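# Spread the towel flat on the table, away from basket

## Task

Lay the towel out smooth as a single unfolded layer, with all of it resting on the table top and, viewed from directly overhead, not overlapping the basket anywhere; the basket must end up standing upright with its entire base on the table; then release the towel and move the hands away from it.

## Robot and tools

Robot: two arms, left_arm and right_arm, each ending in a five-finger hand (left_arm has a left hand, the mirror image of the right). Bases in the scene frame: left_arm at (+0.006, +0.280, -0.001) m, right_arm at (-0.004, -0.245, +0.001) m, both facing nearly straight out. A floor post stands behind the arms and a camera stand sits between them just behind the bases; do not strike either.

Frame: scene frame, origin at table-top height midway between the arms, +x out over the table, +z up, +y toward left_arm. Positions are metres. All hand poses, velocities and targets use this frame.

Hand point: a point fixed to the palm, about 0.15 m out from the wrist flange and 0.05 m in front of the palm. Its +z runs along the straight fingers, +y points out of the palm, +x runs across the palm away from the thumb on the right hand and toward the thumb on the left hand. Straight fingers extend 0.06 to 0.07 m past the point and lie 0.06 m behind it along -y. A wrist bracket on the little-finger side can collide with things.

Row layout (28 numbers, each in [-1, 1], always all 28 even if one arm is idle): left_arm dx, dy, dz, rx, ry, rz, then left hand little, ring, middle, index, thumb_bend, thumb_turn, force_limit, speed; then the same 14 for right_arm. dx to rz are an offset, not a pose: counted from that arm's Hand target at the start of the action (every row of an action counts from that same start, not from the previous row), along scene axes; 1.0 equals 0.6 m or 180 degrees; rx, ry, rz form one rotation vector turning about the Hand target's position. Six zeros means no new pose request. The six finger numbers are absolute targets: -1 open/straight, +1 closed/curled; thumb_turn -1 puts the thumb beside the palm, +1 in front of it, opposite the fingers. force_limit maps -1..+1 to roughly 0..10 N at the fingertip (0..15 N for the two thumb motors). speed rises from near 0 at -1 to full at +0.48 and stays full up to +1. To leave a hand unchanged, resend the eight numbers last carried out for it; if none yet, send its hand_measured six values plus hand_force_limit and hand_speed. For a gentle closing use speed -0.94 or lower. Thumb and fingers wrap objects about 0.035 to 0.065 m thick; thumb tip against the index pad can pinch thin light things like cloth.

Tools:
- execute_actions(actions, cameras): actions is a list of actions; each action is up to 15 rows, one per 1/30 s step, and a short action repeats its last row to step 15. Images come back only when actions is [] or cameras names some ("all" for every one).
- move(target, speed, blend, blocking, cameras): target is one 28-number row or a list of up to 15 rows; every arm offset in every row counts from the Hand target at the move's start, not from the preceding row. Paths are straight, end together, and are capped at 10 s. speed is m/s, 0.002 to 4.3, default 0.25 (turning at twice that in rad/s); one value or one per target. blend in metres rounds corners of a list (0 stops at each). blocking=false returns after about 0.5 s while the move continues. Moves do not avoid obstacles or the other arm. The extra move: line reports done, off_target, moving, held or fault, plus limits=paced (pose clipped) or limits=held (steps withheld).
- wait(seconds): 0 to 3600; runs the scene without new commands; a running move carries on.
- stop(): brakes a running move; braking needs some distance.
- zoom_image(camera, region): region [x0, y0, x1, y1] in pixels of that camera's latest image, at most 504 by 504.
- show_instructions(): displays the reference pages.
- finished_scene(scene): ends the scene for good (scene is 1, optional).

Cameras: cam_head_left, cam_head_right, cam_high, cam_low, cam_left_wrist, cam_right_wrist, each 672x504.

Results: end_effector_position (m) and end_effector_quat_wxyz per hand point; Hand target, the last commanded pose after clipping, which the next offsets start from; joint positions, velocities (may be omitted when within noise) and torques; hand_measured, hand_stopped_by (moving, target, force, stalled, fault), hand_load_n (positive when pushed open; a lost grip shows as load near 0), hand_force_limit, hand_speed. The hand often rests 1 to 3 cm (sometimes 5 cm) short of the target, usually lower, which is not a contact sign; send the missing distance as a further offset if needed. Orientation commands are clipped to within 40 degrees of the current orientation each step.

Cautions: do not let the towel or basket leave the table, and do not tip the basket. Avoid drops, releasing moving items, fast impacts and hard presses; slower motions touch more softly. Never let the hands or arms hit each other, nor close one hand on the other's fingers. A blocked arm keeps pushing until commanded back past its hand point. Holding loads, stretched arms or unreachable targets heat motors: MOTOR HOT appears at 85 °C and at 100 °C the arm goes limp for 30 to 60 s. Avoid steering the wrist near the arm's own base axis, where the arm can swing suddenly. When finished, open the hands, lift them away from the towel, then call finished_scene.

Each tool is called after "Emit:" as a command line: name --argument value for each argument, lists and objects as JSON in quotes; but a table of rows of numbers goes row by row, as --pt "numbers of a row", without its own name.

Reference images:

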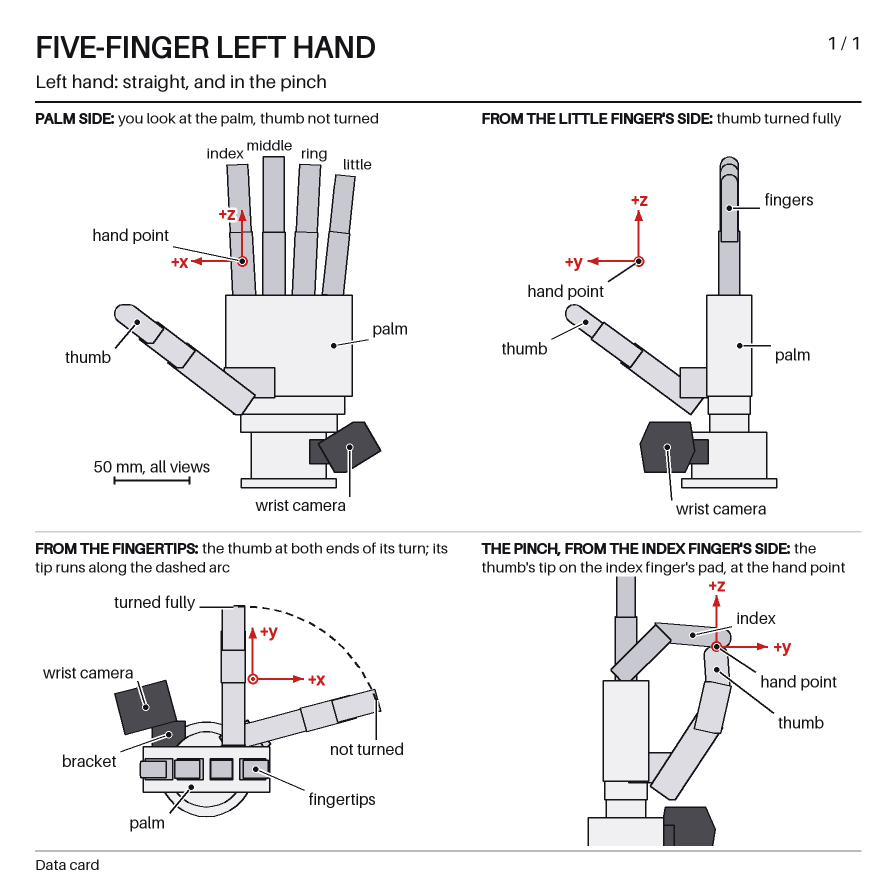

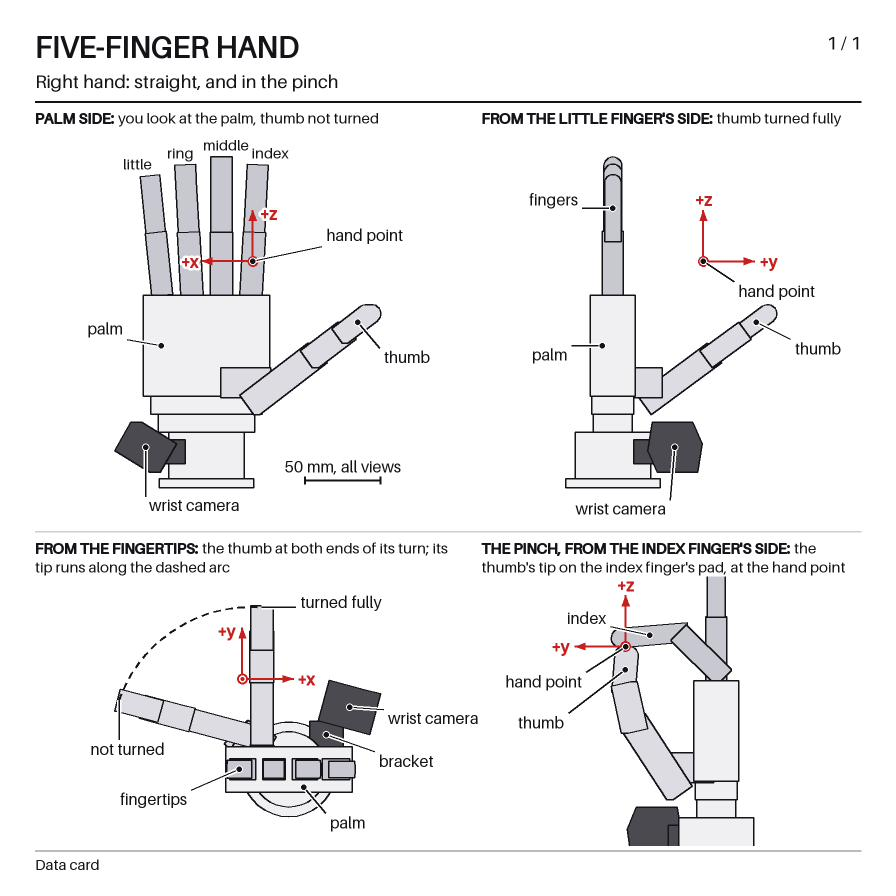

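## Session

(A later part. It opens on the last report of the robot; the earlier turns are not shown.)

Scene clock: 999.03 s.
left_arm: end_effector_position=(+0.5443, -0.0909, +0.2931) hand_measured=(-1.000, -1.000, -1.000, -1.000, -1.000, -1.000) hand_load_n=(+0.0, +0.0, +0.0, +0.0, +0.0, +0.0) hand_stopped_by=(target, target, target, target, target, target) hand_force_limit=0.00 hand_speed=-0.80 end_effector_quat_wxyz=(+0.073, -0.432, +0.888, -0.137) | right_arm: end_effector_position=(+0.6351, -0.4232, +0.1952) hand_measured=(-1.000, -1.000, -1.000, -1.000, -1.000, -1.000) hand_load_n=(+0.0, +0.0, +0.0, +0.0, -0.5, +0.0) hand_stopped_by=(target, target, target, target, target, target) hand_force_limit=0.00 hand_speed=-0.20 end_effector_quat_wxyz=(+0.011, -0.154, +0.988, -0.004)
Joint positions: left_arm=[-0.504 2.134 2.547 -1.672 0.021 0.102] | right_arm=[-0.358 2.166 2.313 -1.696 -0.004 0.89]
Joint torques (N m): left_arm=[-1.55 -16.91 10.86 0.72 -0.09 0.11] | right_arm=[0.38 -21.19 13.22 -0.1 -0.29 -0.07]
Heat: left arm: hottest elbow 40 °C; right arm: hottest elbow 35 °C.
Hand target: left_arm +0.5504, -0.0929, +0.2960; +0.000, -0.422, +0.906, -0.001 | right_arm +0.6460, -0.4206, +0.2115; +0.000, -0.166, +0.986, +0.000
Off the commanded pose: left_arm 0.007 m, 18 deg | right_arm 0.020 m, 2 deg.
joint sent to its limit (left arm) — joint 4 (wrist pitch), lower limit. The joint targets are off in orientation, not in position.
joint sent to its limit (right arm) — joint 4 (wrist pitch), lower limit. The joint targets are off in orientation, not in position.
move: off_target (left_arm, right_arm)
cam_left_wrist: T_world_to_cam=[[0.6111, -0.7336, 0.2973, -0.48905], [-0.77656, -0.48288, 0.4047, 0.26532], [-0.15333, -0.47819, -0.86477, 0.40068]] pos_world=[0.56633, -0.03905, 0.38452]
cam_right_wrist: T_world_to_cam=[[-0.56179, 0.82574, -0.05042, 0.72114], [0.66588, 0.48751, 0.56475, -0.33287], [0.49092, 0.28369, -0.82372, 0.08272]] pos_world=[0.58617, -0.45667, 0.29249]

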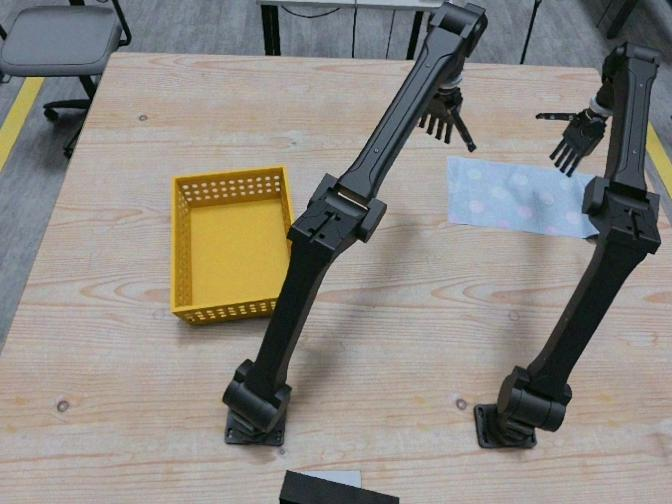

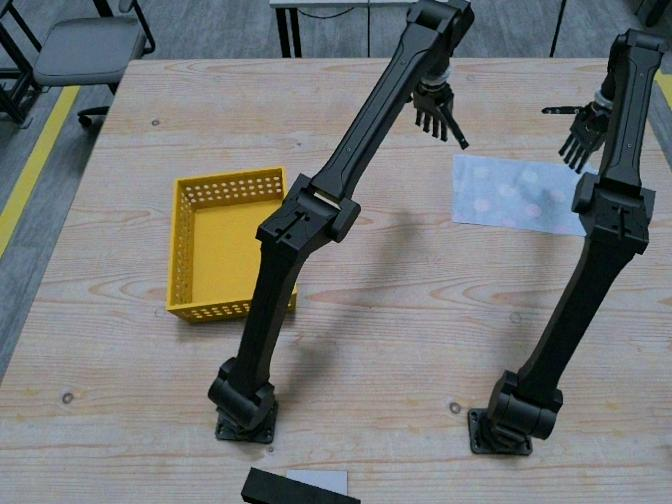

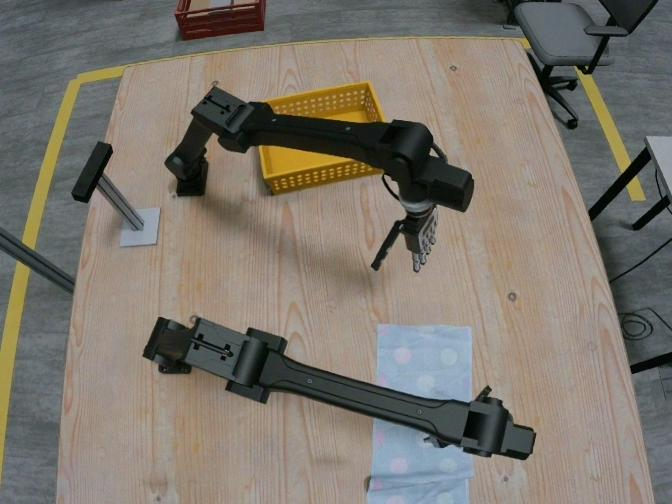

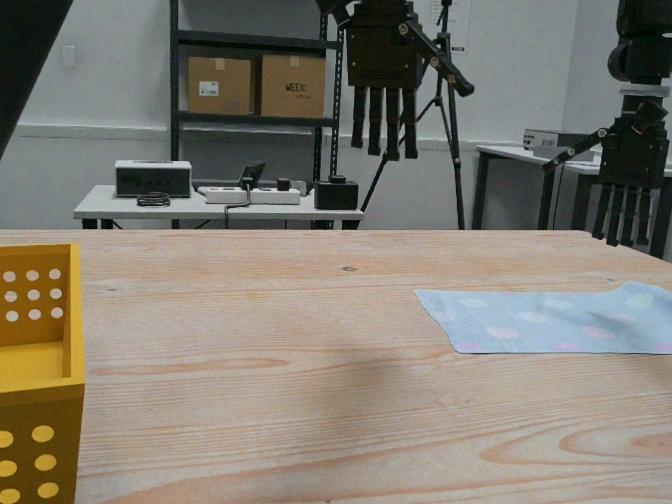

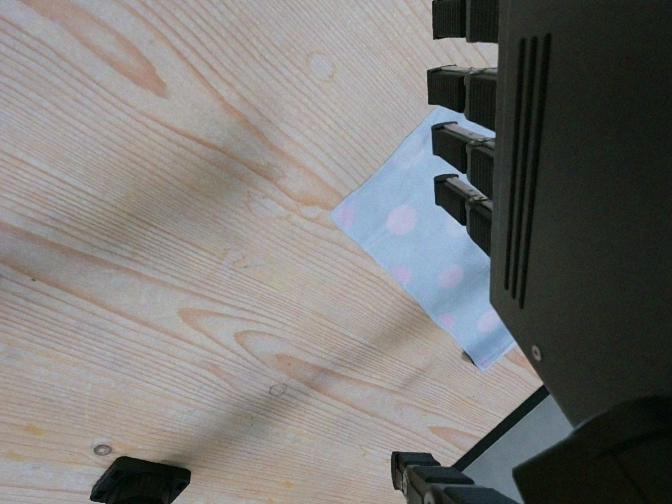

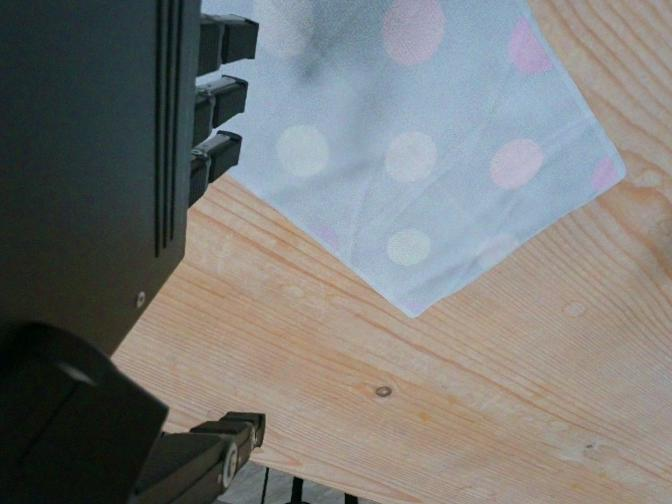

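Emit:
move --pt "0.0 -0.237 -0.15 0 0 0 -1 -1 -1 -1 -1 -1 0 -0.8 0 0 0 0 0 0 -1 -1 -1 -1 -1 -1 0 -0.2" --pt "0.0 -0.237 -0.28 0 0 0 -1 -1 -1 -1 -1 -1 0 -0.8 0 0 0 0 0 0 -1 -1 -1 -1 -1 -1 0 -0.2" --speed 0.15 --blend '[0.03,0]' --cameras '["all"]'

Emit:
zoom_image --camera "cam_low" --region '[370, 180, 672, 420]'

Emit:
zoom_image --camera "cam_head_right" --region '[430, 100, 672, 270]'

Scene clock: 1009.40 s.
left_arm: end_effector_position=(+0.5465, -0.2258, +0.1195) hand_measured=(-1.000, -1.000, -1.000, -1.000, -1.000, -1.000) hand_load_n=(+0.0, -0.5, +0.0, +0.0, +0.0, +0.0) hand_stopped_by=(target, target, target, target, target, target) hand_force_limit=0.00 hand_speed=-0.80 end_effector_quat_wxyz=(+0.041, -0.431, +0.896, -0.098) | right_arm: end_effector_position=(+0.6351, -0.4232, +0.1952) hand_measured=(-1.000, -1.000, -1.000, -1.000, -1.000, -1.000) hand_load_n=(+0.0, +0.0, +0.0, +0.0, +0.0, +0.0) hand_stopped_by=(target, target, target, target, target, target) hand_force_limit=0.00 hand_speed=-0.20 end_effector_quat_wxyz=(+0.011, -0.154, +0.988, -0.004)
Joint positions: left_arm=[-0.651 2.576 2.891 -1.673 0.005 -0.033] | right_arm=[-0.358 2.166 2.313 -1.696 -0.004 0.89]
Joint torques (N m): left_arm=[-1.9 -21.19 10.71 1.11 0.08 -0.09] | right_arm=[0.44 -21.25 13.19 -0.12 -0.29 -0.07]
Heat: left arm: hottest elbow 41 °C; right arm: hottest elbow 36 °C.
Hand target: left_arm +0.5505, -0.2352, +0.1279; +0.000, -0.422, +0.906, -0.001 | right_arm +0.6460, -0.4206, +0.2115; +0.000, -0.166, +0.986, +0.000
Off the commanded pose: left_arm 0.013 m, 12 deg | right_arm 0.020 m, 2 deg.
elbow stopped short (left arm): the move would have taken joint 3 (elbow) straighter than the controller allows.
joint sent to its limit (right arm) — joint 4 (wrist pitch), lower limit. The joint targets are off in orientation, not in position.
move: off_target (left_arm)
cam_left_wrist: T_world_to_cam=[[0.62581, -0.75179, 0.20779, -0.53911], [-0.74249, -0.49261, 0.45391, 0.24548], [-0.23889, -0.43834, -0.86648, 0.24243]] pos_world=[0.57756, -0.17811, 0.21065]
cam_right_wrist: T_world_to_cam=[[-0.56179, 0.82574, -0.05042, 0.72114], [0.66588, 0.48751, 0.56475, -0.33287], [0.49092, 0.28369, -0.82372, 0.08272]] pos_world=[0.58617, -0.45667, 0.29249]

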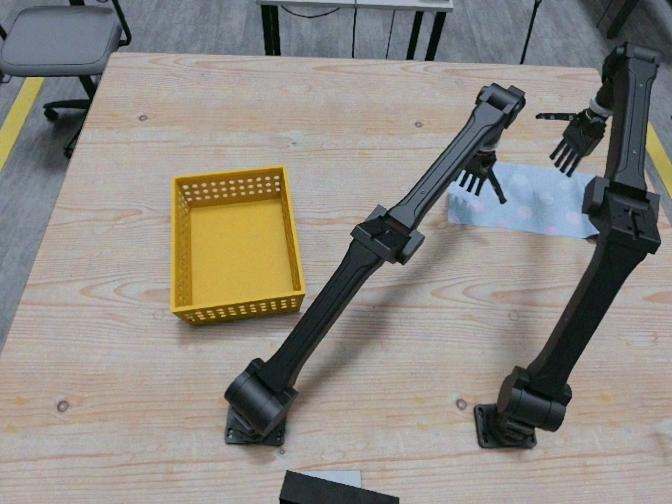

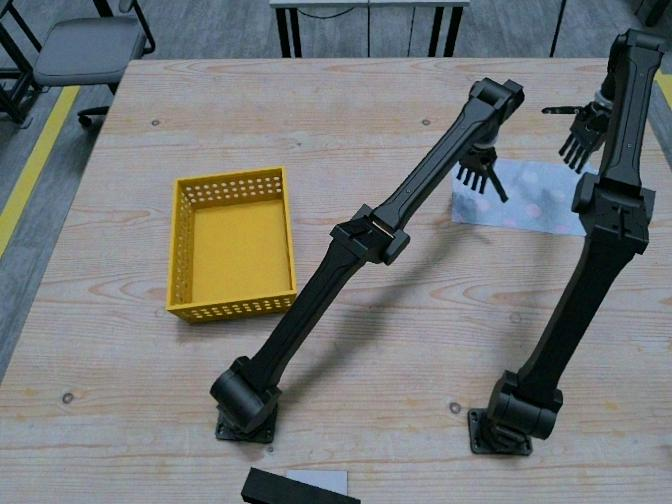

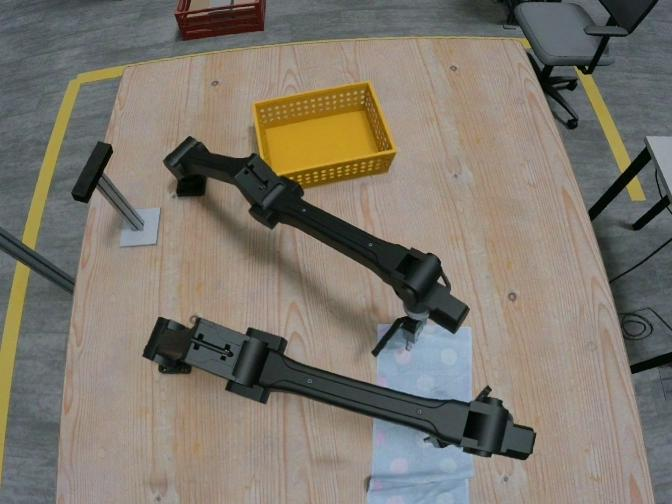

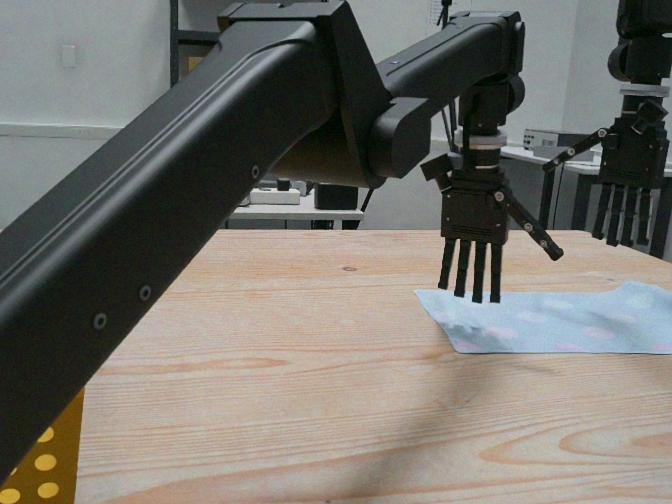

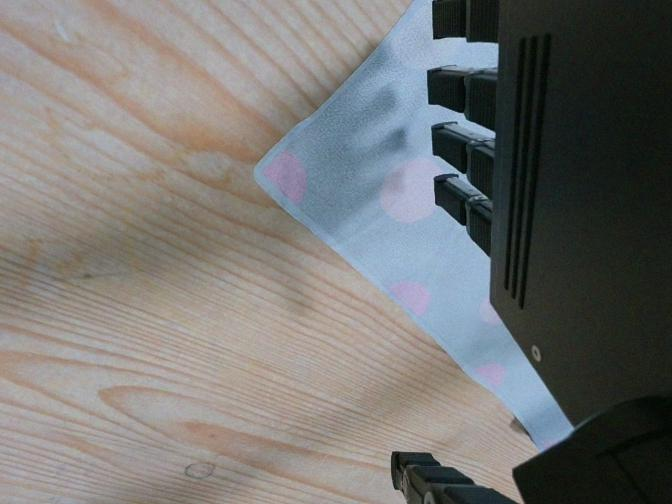

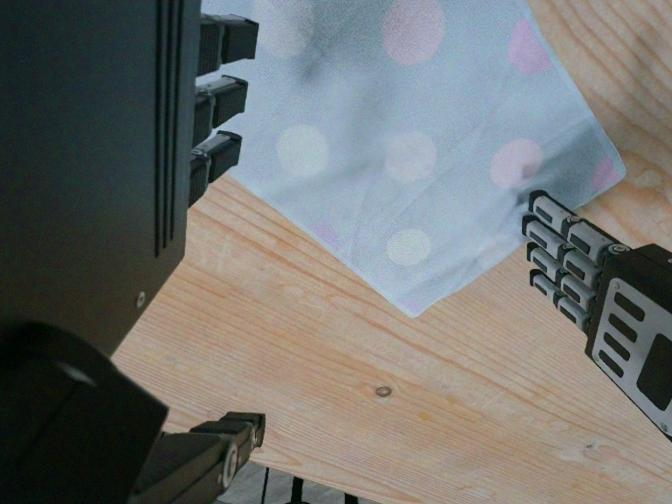

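Scaled by 1.669 from the camera's image (finer frame: 960x720).

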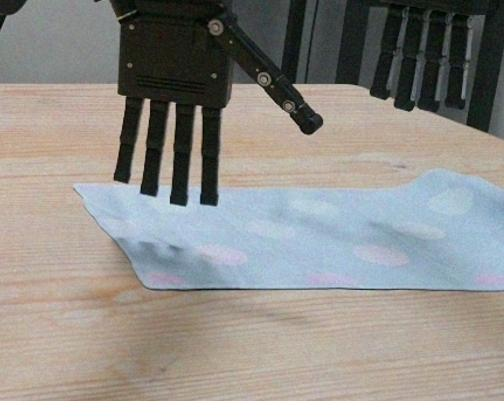

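Scaled by 2.083 from the camera's image (finer frame: 960x720).

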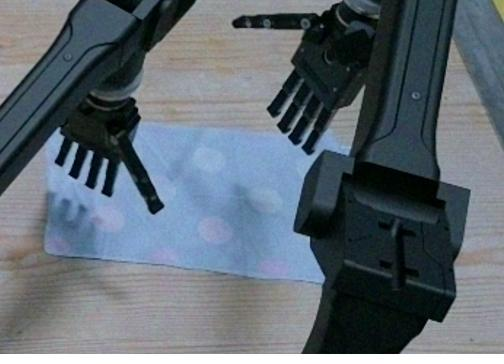

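Emit:
move --pt "-0.01 -0.03 -0.12 0 0 0 -1 -1 -1 -1 -1 -1 0 -0.8 0 0 -0.13 0 0 0 -1 -1 -1 -1 -1 -1 0 -0.2" --speed 0.1 --cameras '["all"]'

Emit:
zoom_image --camera "cam_low" --region '[370, 180, 672, 420]'

Emit:
zoom_image --camera "cam_head_right" --region '[430, 100, 672, 270]'

Scene clock: 1023.23 s.
left_arm: end_effector_position=(+0.5449, -0.2374, +0.0860) hand_measured=(-1.000, -1.000, -1.000, -1.000, -1.000, -1.000) hand_load_n=(+0.0, +0.0, -1.5, +0.0, +0.0, +0.0) hand_stopped_by=(target, target, target, target, target, target) hand_force_limit=0.00 hand_speed=-0.80 end_effector_quat_wxyz=(+0.037, -0.432, +0.897, -0.090) | right_arm: end_effector_position=(+0.6427, -0.4253, +0.1418) hand_measured=(-1.000, -1.000, -1.000, -1.000, -1.000, -1.000) hand_load_n=(+0.0, +0.0, +0.0, +0.0, +0.0, +0.0) hand_stopped_by=(target, target, target, target, target, target) hand_force_limit=0.00 hand_speed=-0.20 end_effector_quat_wxyz=(+0.000, -0.157, +0.988, +0.001)
Joint positions: left_arm=[-0.664 2.627 2.901 -1.65 0.002 -0.046] | right_arm=[-0.356 2.205 2.24 -1.606 -0.002 0.885]
Joint torques (N m): left_arm=[-2.61 -18.14 9.98 1.63 0.04 -0.1] | right_arm=[0.44 -21.07 8.24 1.18 -0.13 -0.07]
Heat: left arm: hottest elbow 42 °C; right arm: hottest elbow 36 °C.
Hand target: left_arm +0.5445, -0.2532, +0.0558; +0.000, -0.423, +0.906, -0.001 | right_arm +0.6459, -0.4206, +0.1336; +0.000, -0.166, +0.986, +0.000
Off the commanded pose: left_arm 0.034 m, 11 deg | right_arm 0.010 m, 1 deg.
elbow stopped short (left arm): the move would have taken joint 3 (elbow) straighter than the controller allows.
move: off_target (left_arm)
cam_left_wrist: T_world_to_cam=[[0.62892, -0.75411, 0.18918, -0.54051], [-0.73582, -0.49876, 0.45805, 0.24838], [-0.25106, -0.42727, -0.86857, 0.2174]] pos_world=[0.57728, -0.19083, 0.17731]
cam_right_wrist: T_world_to_cam=[[-0.56856, 0.82197, -0.03322, 0.72484], [0.67455, 0.48894, 0.5531, -0.31007], [0.47087, 0.29207, -0.83245, 0.05333]] pos_world=[0.59616, -0.45976, 0.23997]

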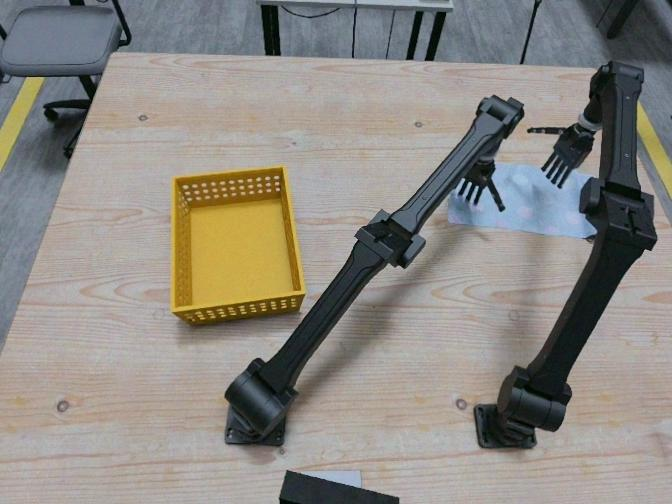

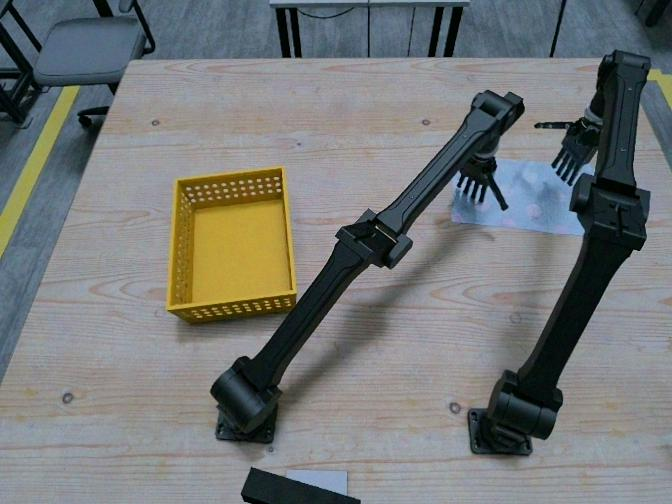

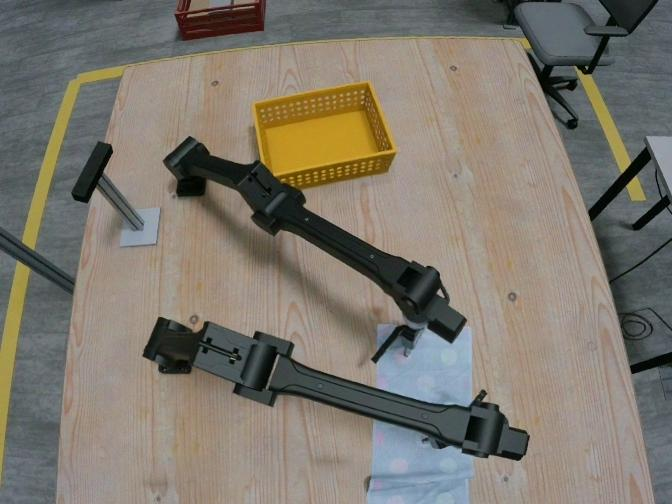

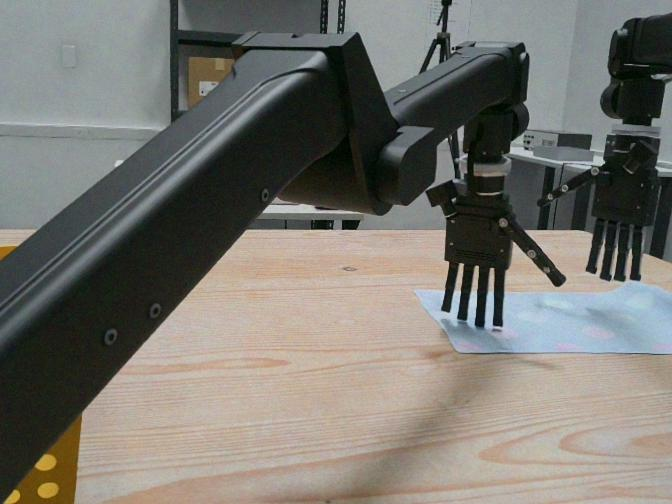

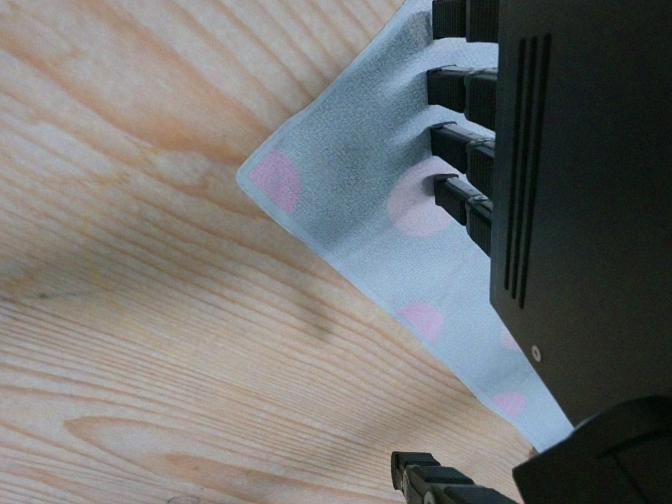

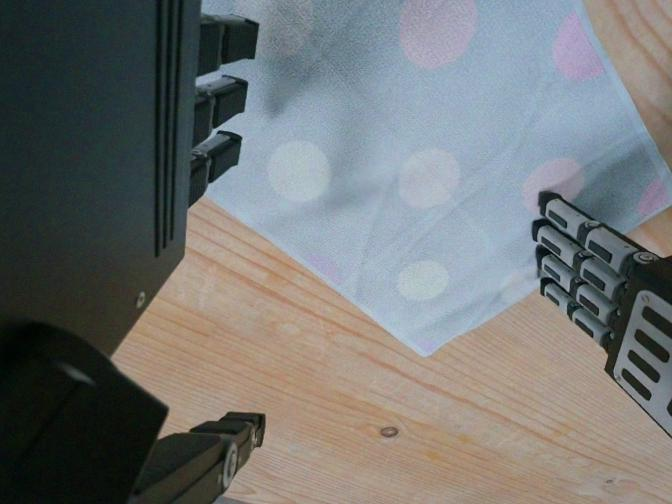

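Scaled by 1.669 from the camera's image (finer frame: 960x720).

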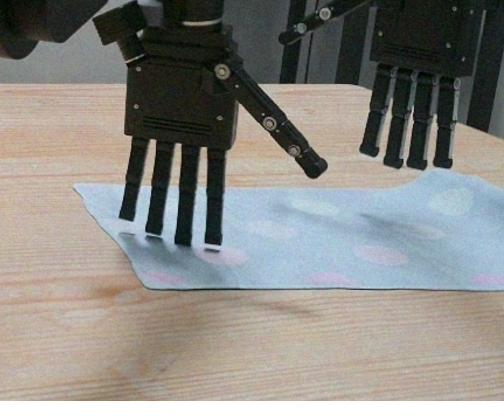

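Scaled by 2.083 from the camera's image (finer frame: 960x720).

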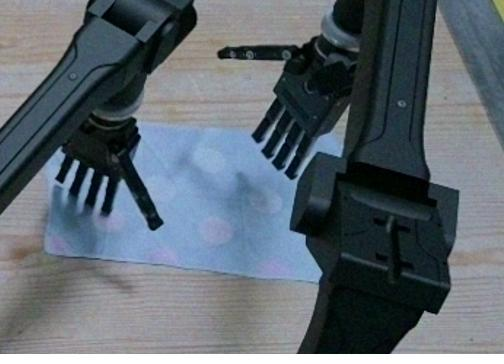

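Emit:
move --pt "0 0 -0.06 0 0 0 -1 -1 -1 -1 -1 -1 0 -0.8 0 0 0 0 0 0 -1 -1 -1 -1 -1 -1 0 -0.2" --pt "0 0 -0.06 0 0 0 -1 -1 -1 -1 -1 -1 0 -0.8 -0.01 0 -0.058 0 0 0 -1 -1 -1 -1 -1 -1 0 -0.2" --pt "0 0 -0.06 0 0 0 -1 -1 -1 -1 -1 -1 0 -0.8 -0.015 -0.18 -0.056 0 0 0 -1 -1 -1 -1 -1 -1 0 -0.2" --speed 0.06 --blend '[0.0,0.01,0]' --cameras '["all"]'

Emit:
zoom_image --camera "cam_low" --region '[370, 180, 672, 420]'

Emit:
zoom_image --camera "cam_head_right" --region '[430, 100, 672, 270]'

Scene clock: 1039.00 s.
left_arm: end_effector_position=(+0.5466, -0.2387, +0.0835) hand_measured=(-1.000, -1.000, -1.000, -1.000, -1.000, -1.000) hand_load_n=(+0.0, +0.0, -5.0, +0.0, +0.0, +0.0) hand_stopped_by=(target, target, target, target, target, target) hand_force_limit=0.00 hand_speed=-0.80 end_effector_quat_wxyz=(+0.038, -0.432, +0.897, -0.091) | right_arm: end_effector_position=(+0.6317, -0.5136, +0.0959) hand_measured=(-1.000, -1.000, -1.000, -1.000, -1.000, -1.000) hand_load_n=(+0.0, +0.0, -1.5, +0.0, +0.0, +0.0) hand_stopped_by=(target, target, target, target, target, target) hand_force_limit=0.00 hand_speed=-0.20 end_effector_quat_wxyz=(-0.007, -0.168, +0.986, +0.008)
Joint positions: left_arm=[-0.664 2.638 2.916 -1.65 0.001 -0.046] | right_arm=[-0.478 2.343 2.363 -1.612 -0.004 0.741]
Joint torques (N m): left_arm=[-2.67 -15.68 8.79 1.81 0.02 -0.06] | right_arm=[-1.44 -21.77 12.82 0.03 -0.07 -0.05]
Heat: left arm: hottest elbow 41 °C; right arm: hottest elbow 36 °C.
Hand target: left_arm +0.5445, -0.2531, +0.0199; +0.000, -0.422, +0.906, -0.001 | right_arm +0.6370, -0.5286, +0.0999; +0.000, -0.166, +0.986, +0.000
Off the commanded pose: left_arm 0.065 m, 11 deg | right_arm 0.016 m, 1 deg.
elbow stopped short (left arm): the move would have taken joint 3 (elbow) straighter than the controller allows.
move: off_target (left_arm, right_arm)
cam_left_wrist: T_world_to_cam=[[0.6283, -0.75362, 0.19315, -0.54195], [-0.73734, -0.49763, 0.45683, 0.25124], [-0.24816, -0.42945, -0.86833, 0.21296]] pos_world=[0.5786, -0.19194, 0.17482]
cam_right_wrist: T_world_to_cam=[[-0.58735, 0.80921, -0.01407, 0.79317], [0.6727, 0.49777, 0.54745, -0.22782], [0.45, 0.31208, -0.83672, 0.06989]] pos_world=[0.58767, -0.55024, 0.19435]

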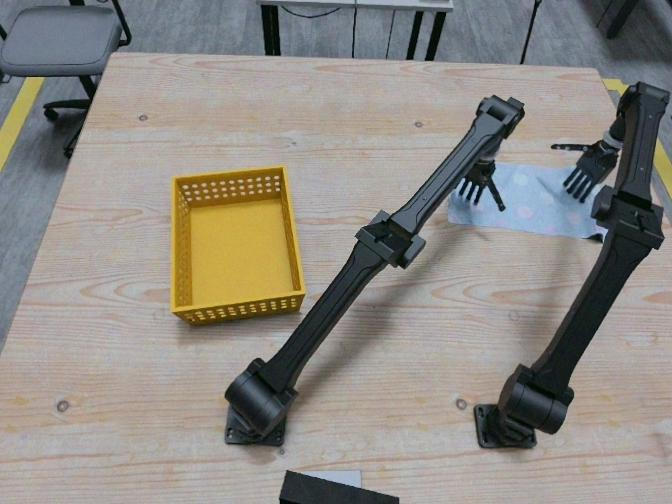

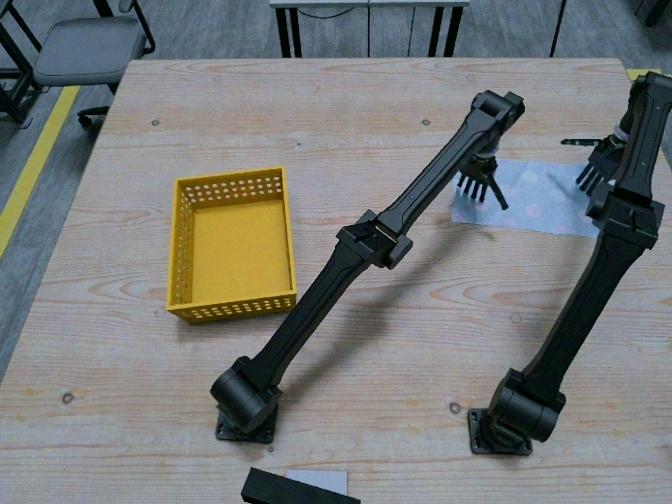

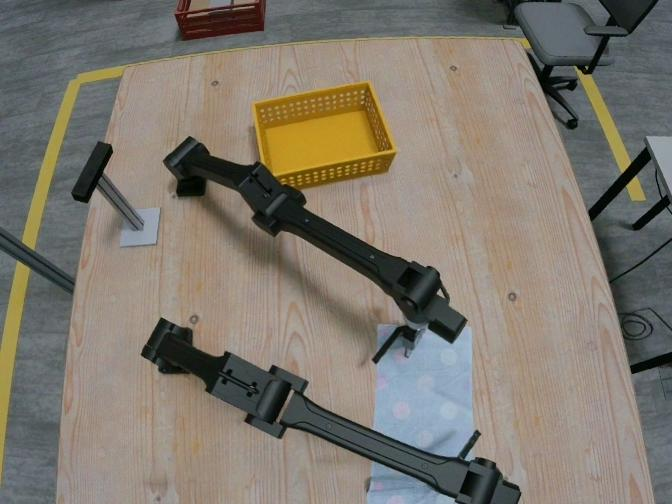

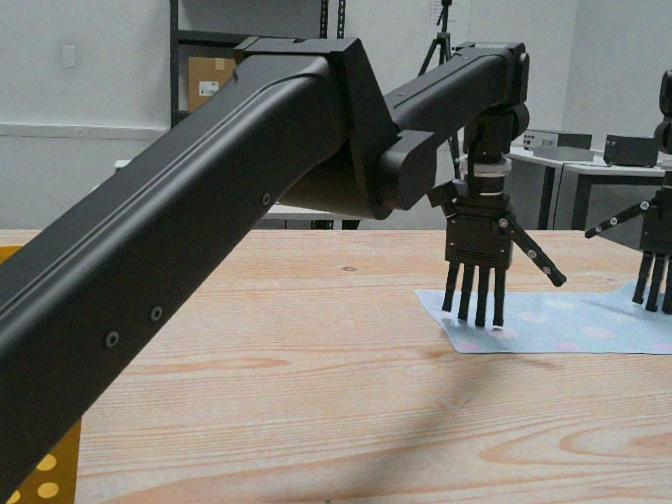

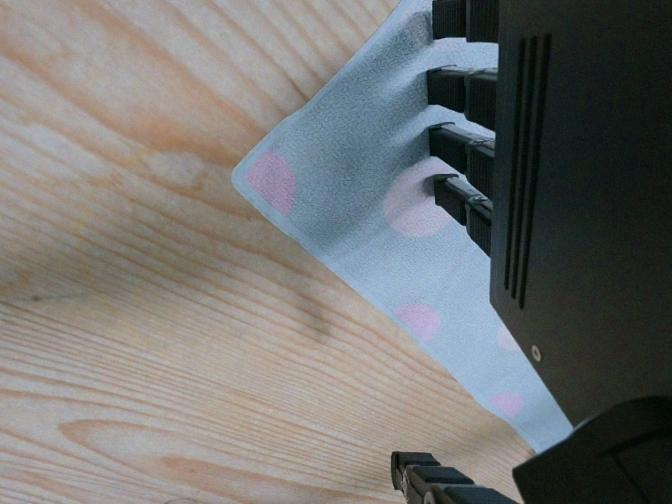

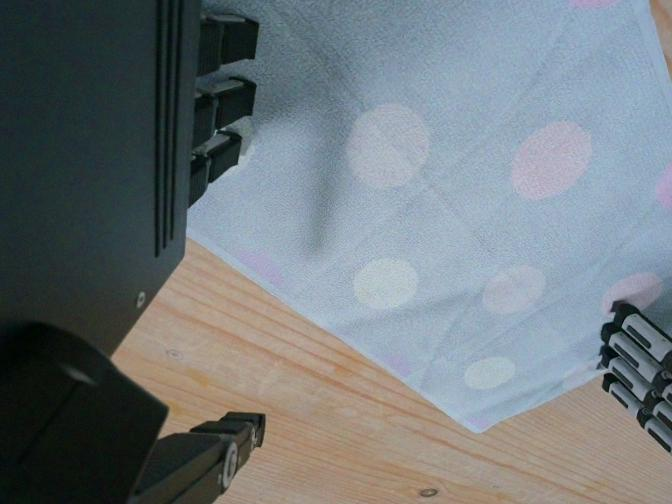

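Scaled by 1.669 from the camera's image (finer frame: 960x720).

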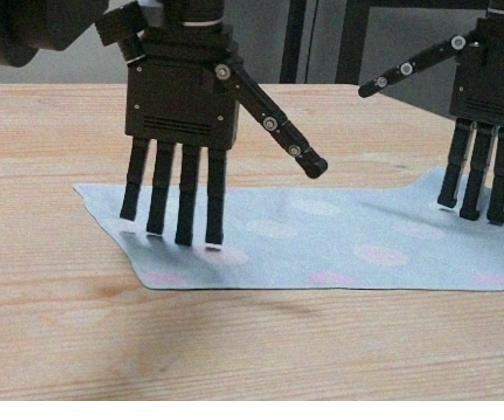

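Scaled by 2.083 from the camera's image (finer frame: 960x720).

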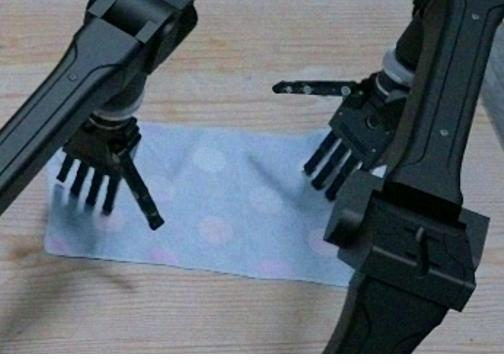

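Emit:
move --pt "0 0 0 0 0 0 -1 -1 -1 -1 -1 -1 0 -0.8 0.0 -0.12 0.005 0 0 0 -1 -1 -1 -1 -1 -1 0 -0.2" --speed 0.06 --cameras '["all"]'

Emit:
zoom_image --camera "cam_head_left" --region '[430, 100, 672, 270]'

Emit:
zoom_image --camera "cam_head_right" --region '[430, 100, 672, 270]'

Scene clock: 1045.57 s.
left_arm: end_effector_position=(+0.5465, -0.2396, +0.0832) hand_measured=(-1.000, -1.000, -1.000, -1.000, -1.000, -1.000) hand_load_n=(+0.0, +0.0, -2.5, +0.0, +0.0, +0.0) hand_stopped_by=(target, target, target, target, target, target) hand_force_limit=0.00 hand_speed=-0.80 end_effector_quat_wxyz=(+0.039, -0.431, +0.897, -0.092) | right_arm: end_effector_position=(+0.6285, -0.5947, +0.0965) hand_measured=(-1.000, -1.000, -1.000, -1.000, -1.000, -1.000) hand_load_n=(+0.0, +0.0, +0.0, +0.0, +0.0, +0.0) hand_stopped_by=(target, target, target, target, target, target) hand_force_limit=0.00 hand_speed=-0.20 end_effector_quat_wxyz=(+0.010, -0.157, +0.988, -0.006)
Joint positions: left_arm=[-0.665 2.64 2.92 -1.65 0.001 -0.046] | right_arm=[-0.576 2.497 2.654 -1.706 -0.006 0.666]
Joint torques (N m): left_arm=[-2.55 -15.85 8.47 1.83 0.04 -0.06] | right_arm=[-0.26 -23.24 12.88 0.25 -0.15 -0.07]
Heat: left arm: hottest elbow 40 °C; right arm: hottest elbow 37 °C.
Hand target: left_arm +0.5446, -0.2529, +0.0198; +0.000, -0.423, +0.906, +0.000 | right_arm +0.6370, -0.6006, +0.1029; +0.000, -0.166, +0.986, +0.000
Off the commanded pose: left_arm 0.065 m, 11 deg | right_arm 0.012 m, 2 deg.
elbow stopped short (left arm): the move would have taken joint 3 (elbow) straighter than the controller allows.
joint sent to its limit (right arm) — joint 4 (wrist pitch), lower limit. The joint targets are off in orientation, not in position.
move: off_target (right_arm)
cam_left_wrist: T_world_to_cam=[[0.62724, -0.75411, 0.19462, -0.54219], [-0.7386, -0.4967, 0.45581, 0.25187], [-0.24706, -0.42965, -0.86854, 0.21163]] pos_world=[0.5784, -0.19285, 0.17452]
cam_right_wrist: T_world_to_cam=[[-0.5668, 0.82212, -0.05358, 0.85549], [0.66314, 0.49384, 0.56246, -0.18337], [0.48887, 0.28327, -0.82508, 0.05444]] pos_world=[0.57987, -0.62817, 0.19389]

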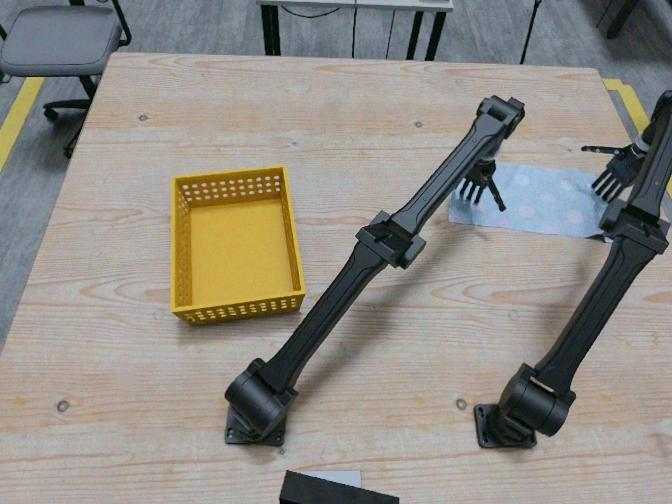

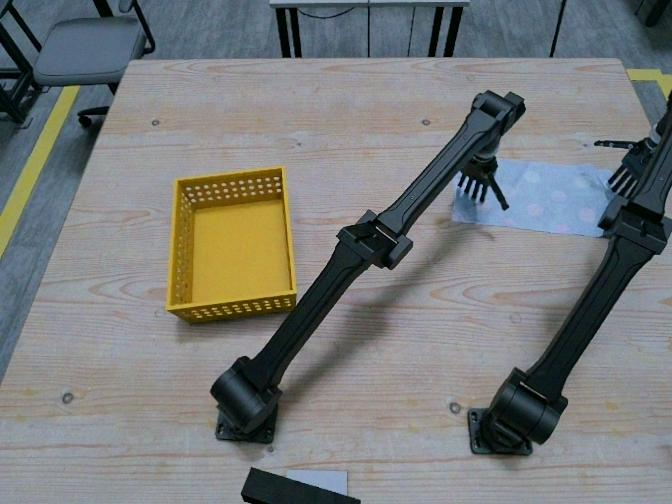

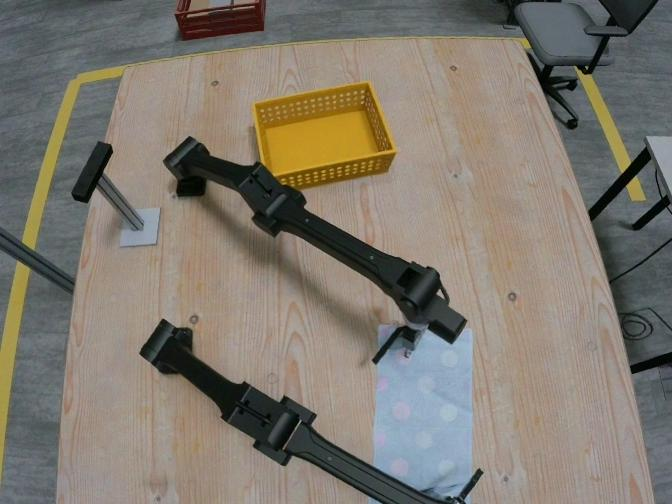

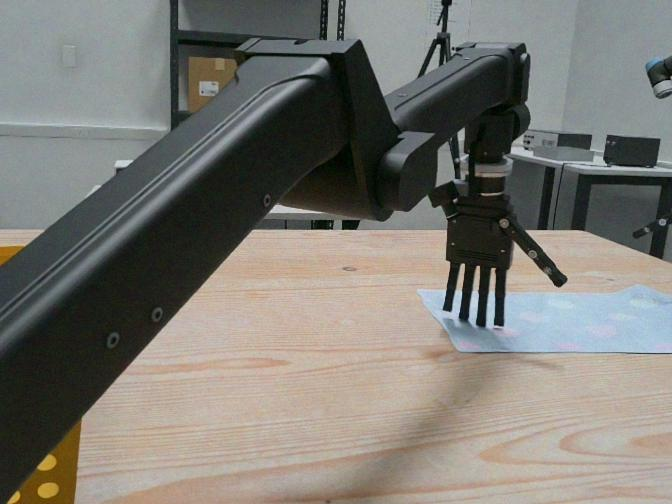

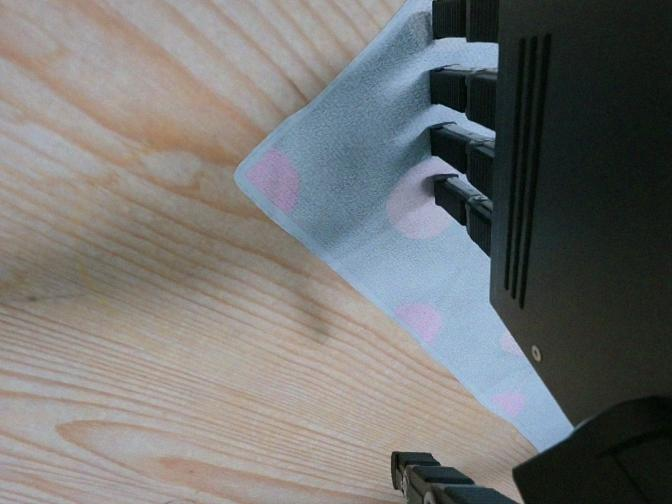

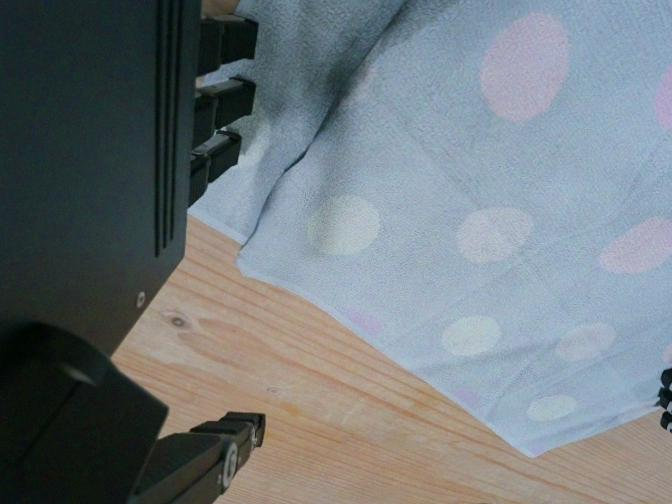

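Scaled by 2.083 from the camera's image (finer frame: 960x720).

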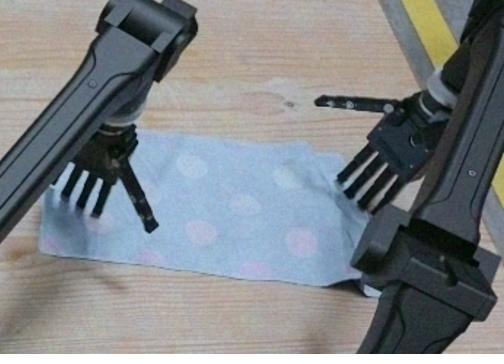

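Scaled by 2.083 from the camera's image (finer frame: 960x720).

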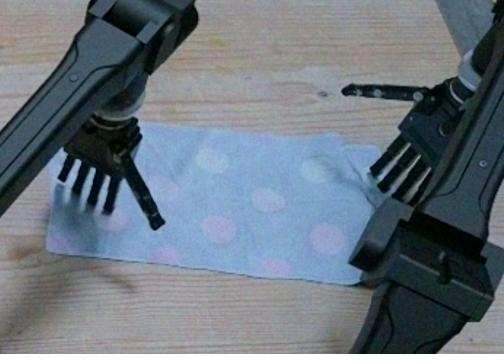

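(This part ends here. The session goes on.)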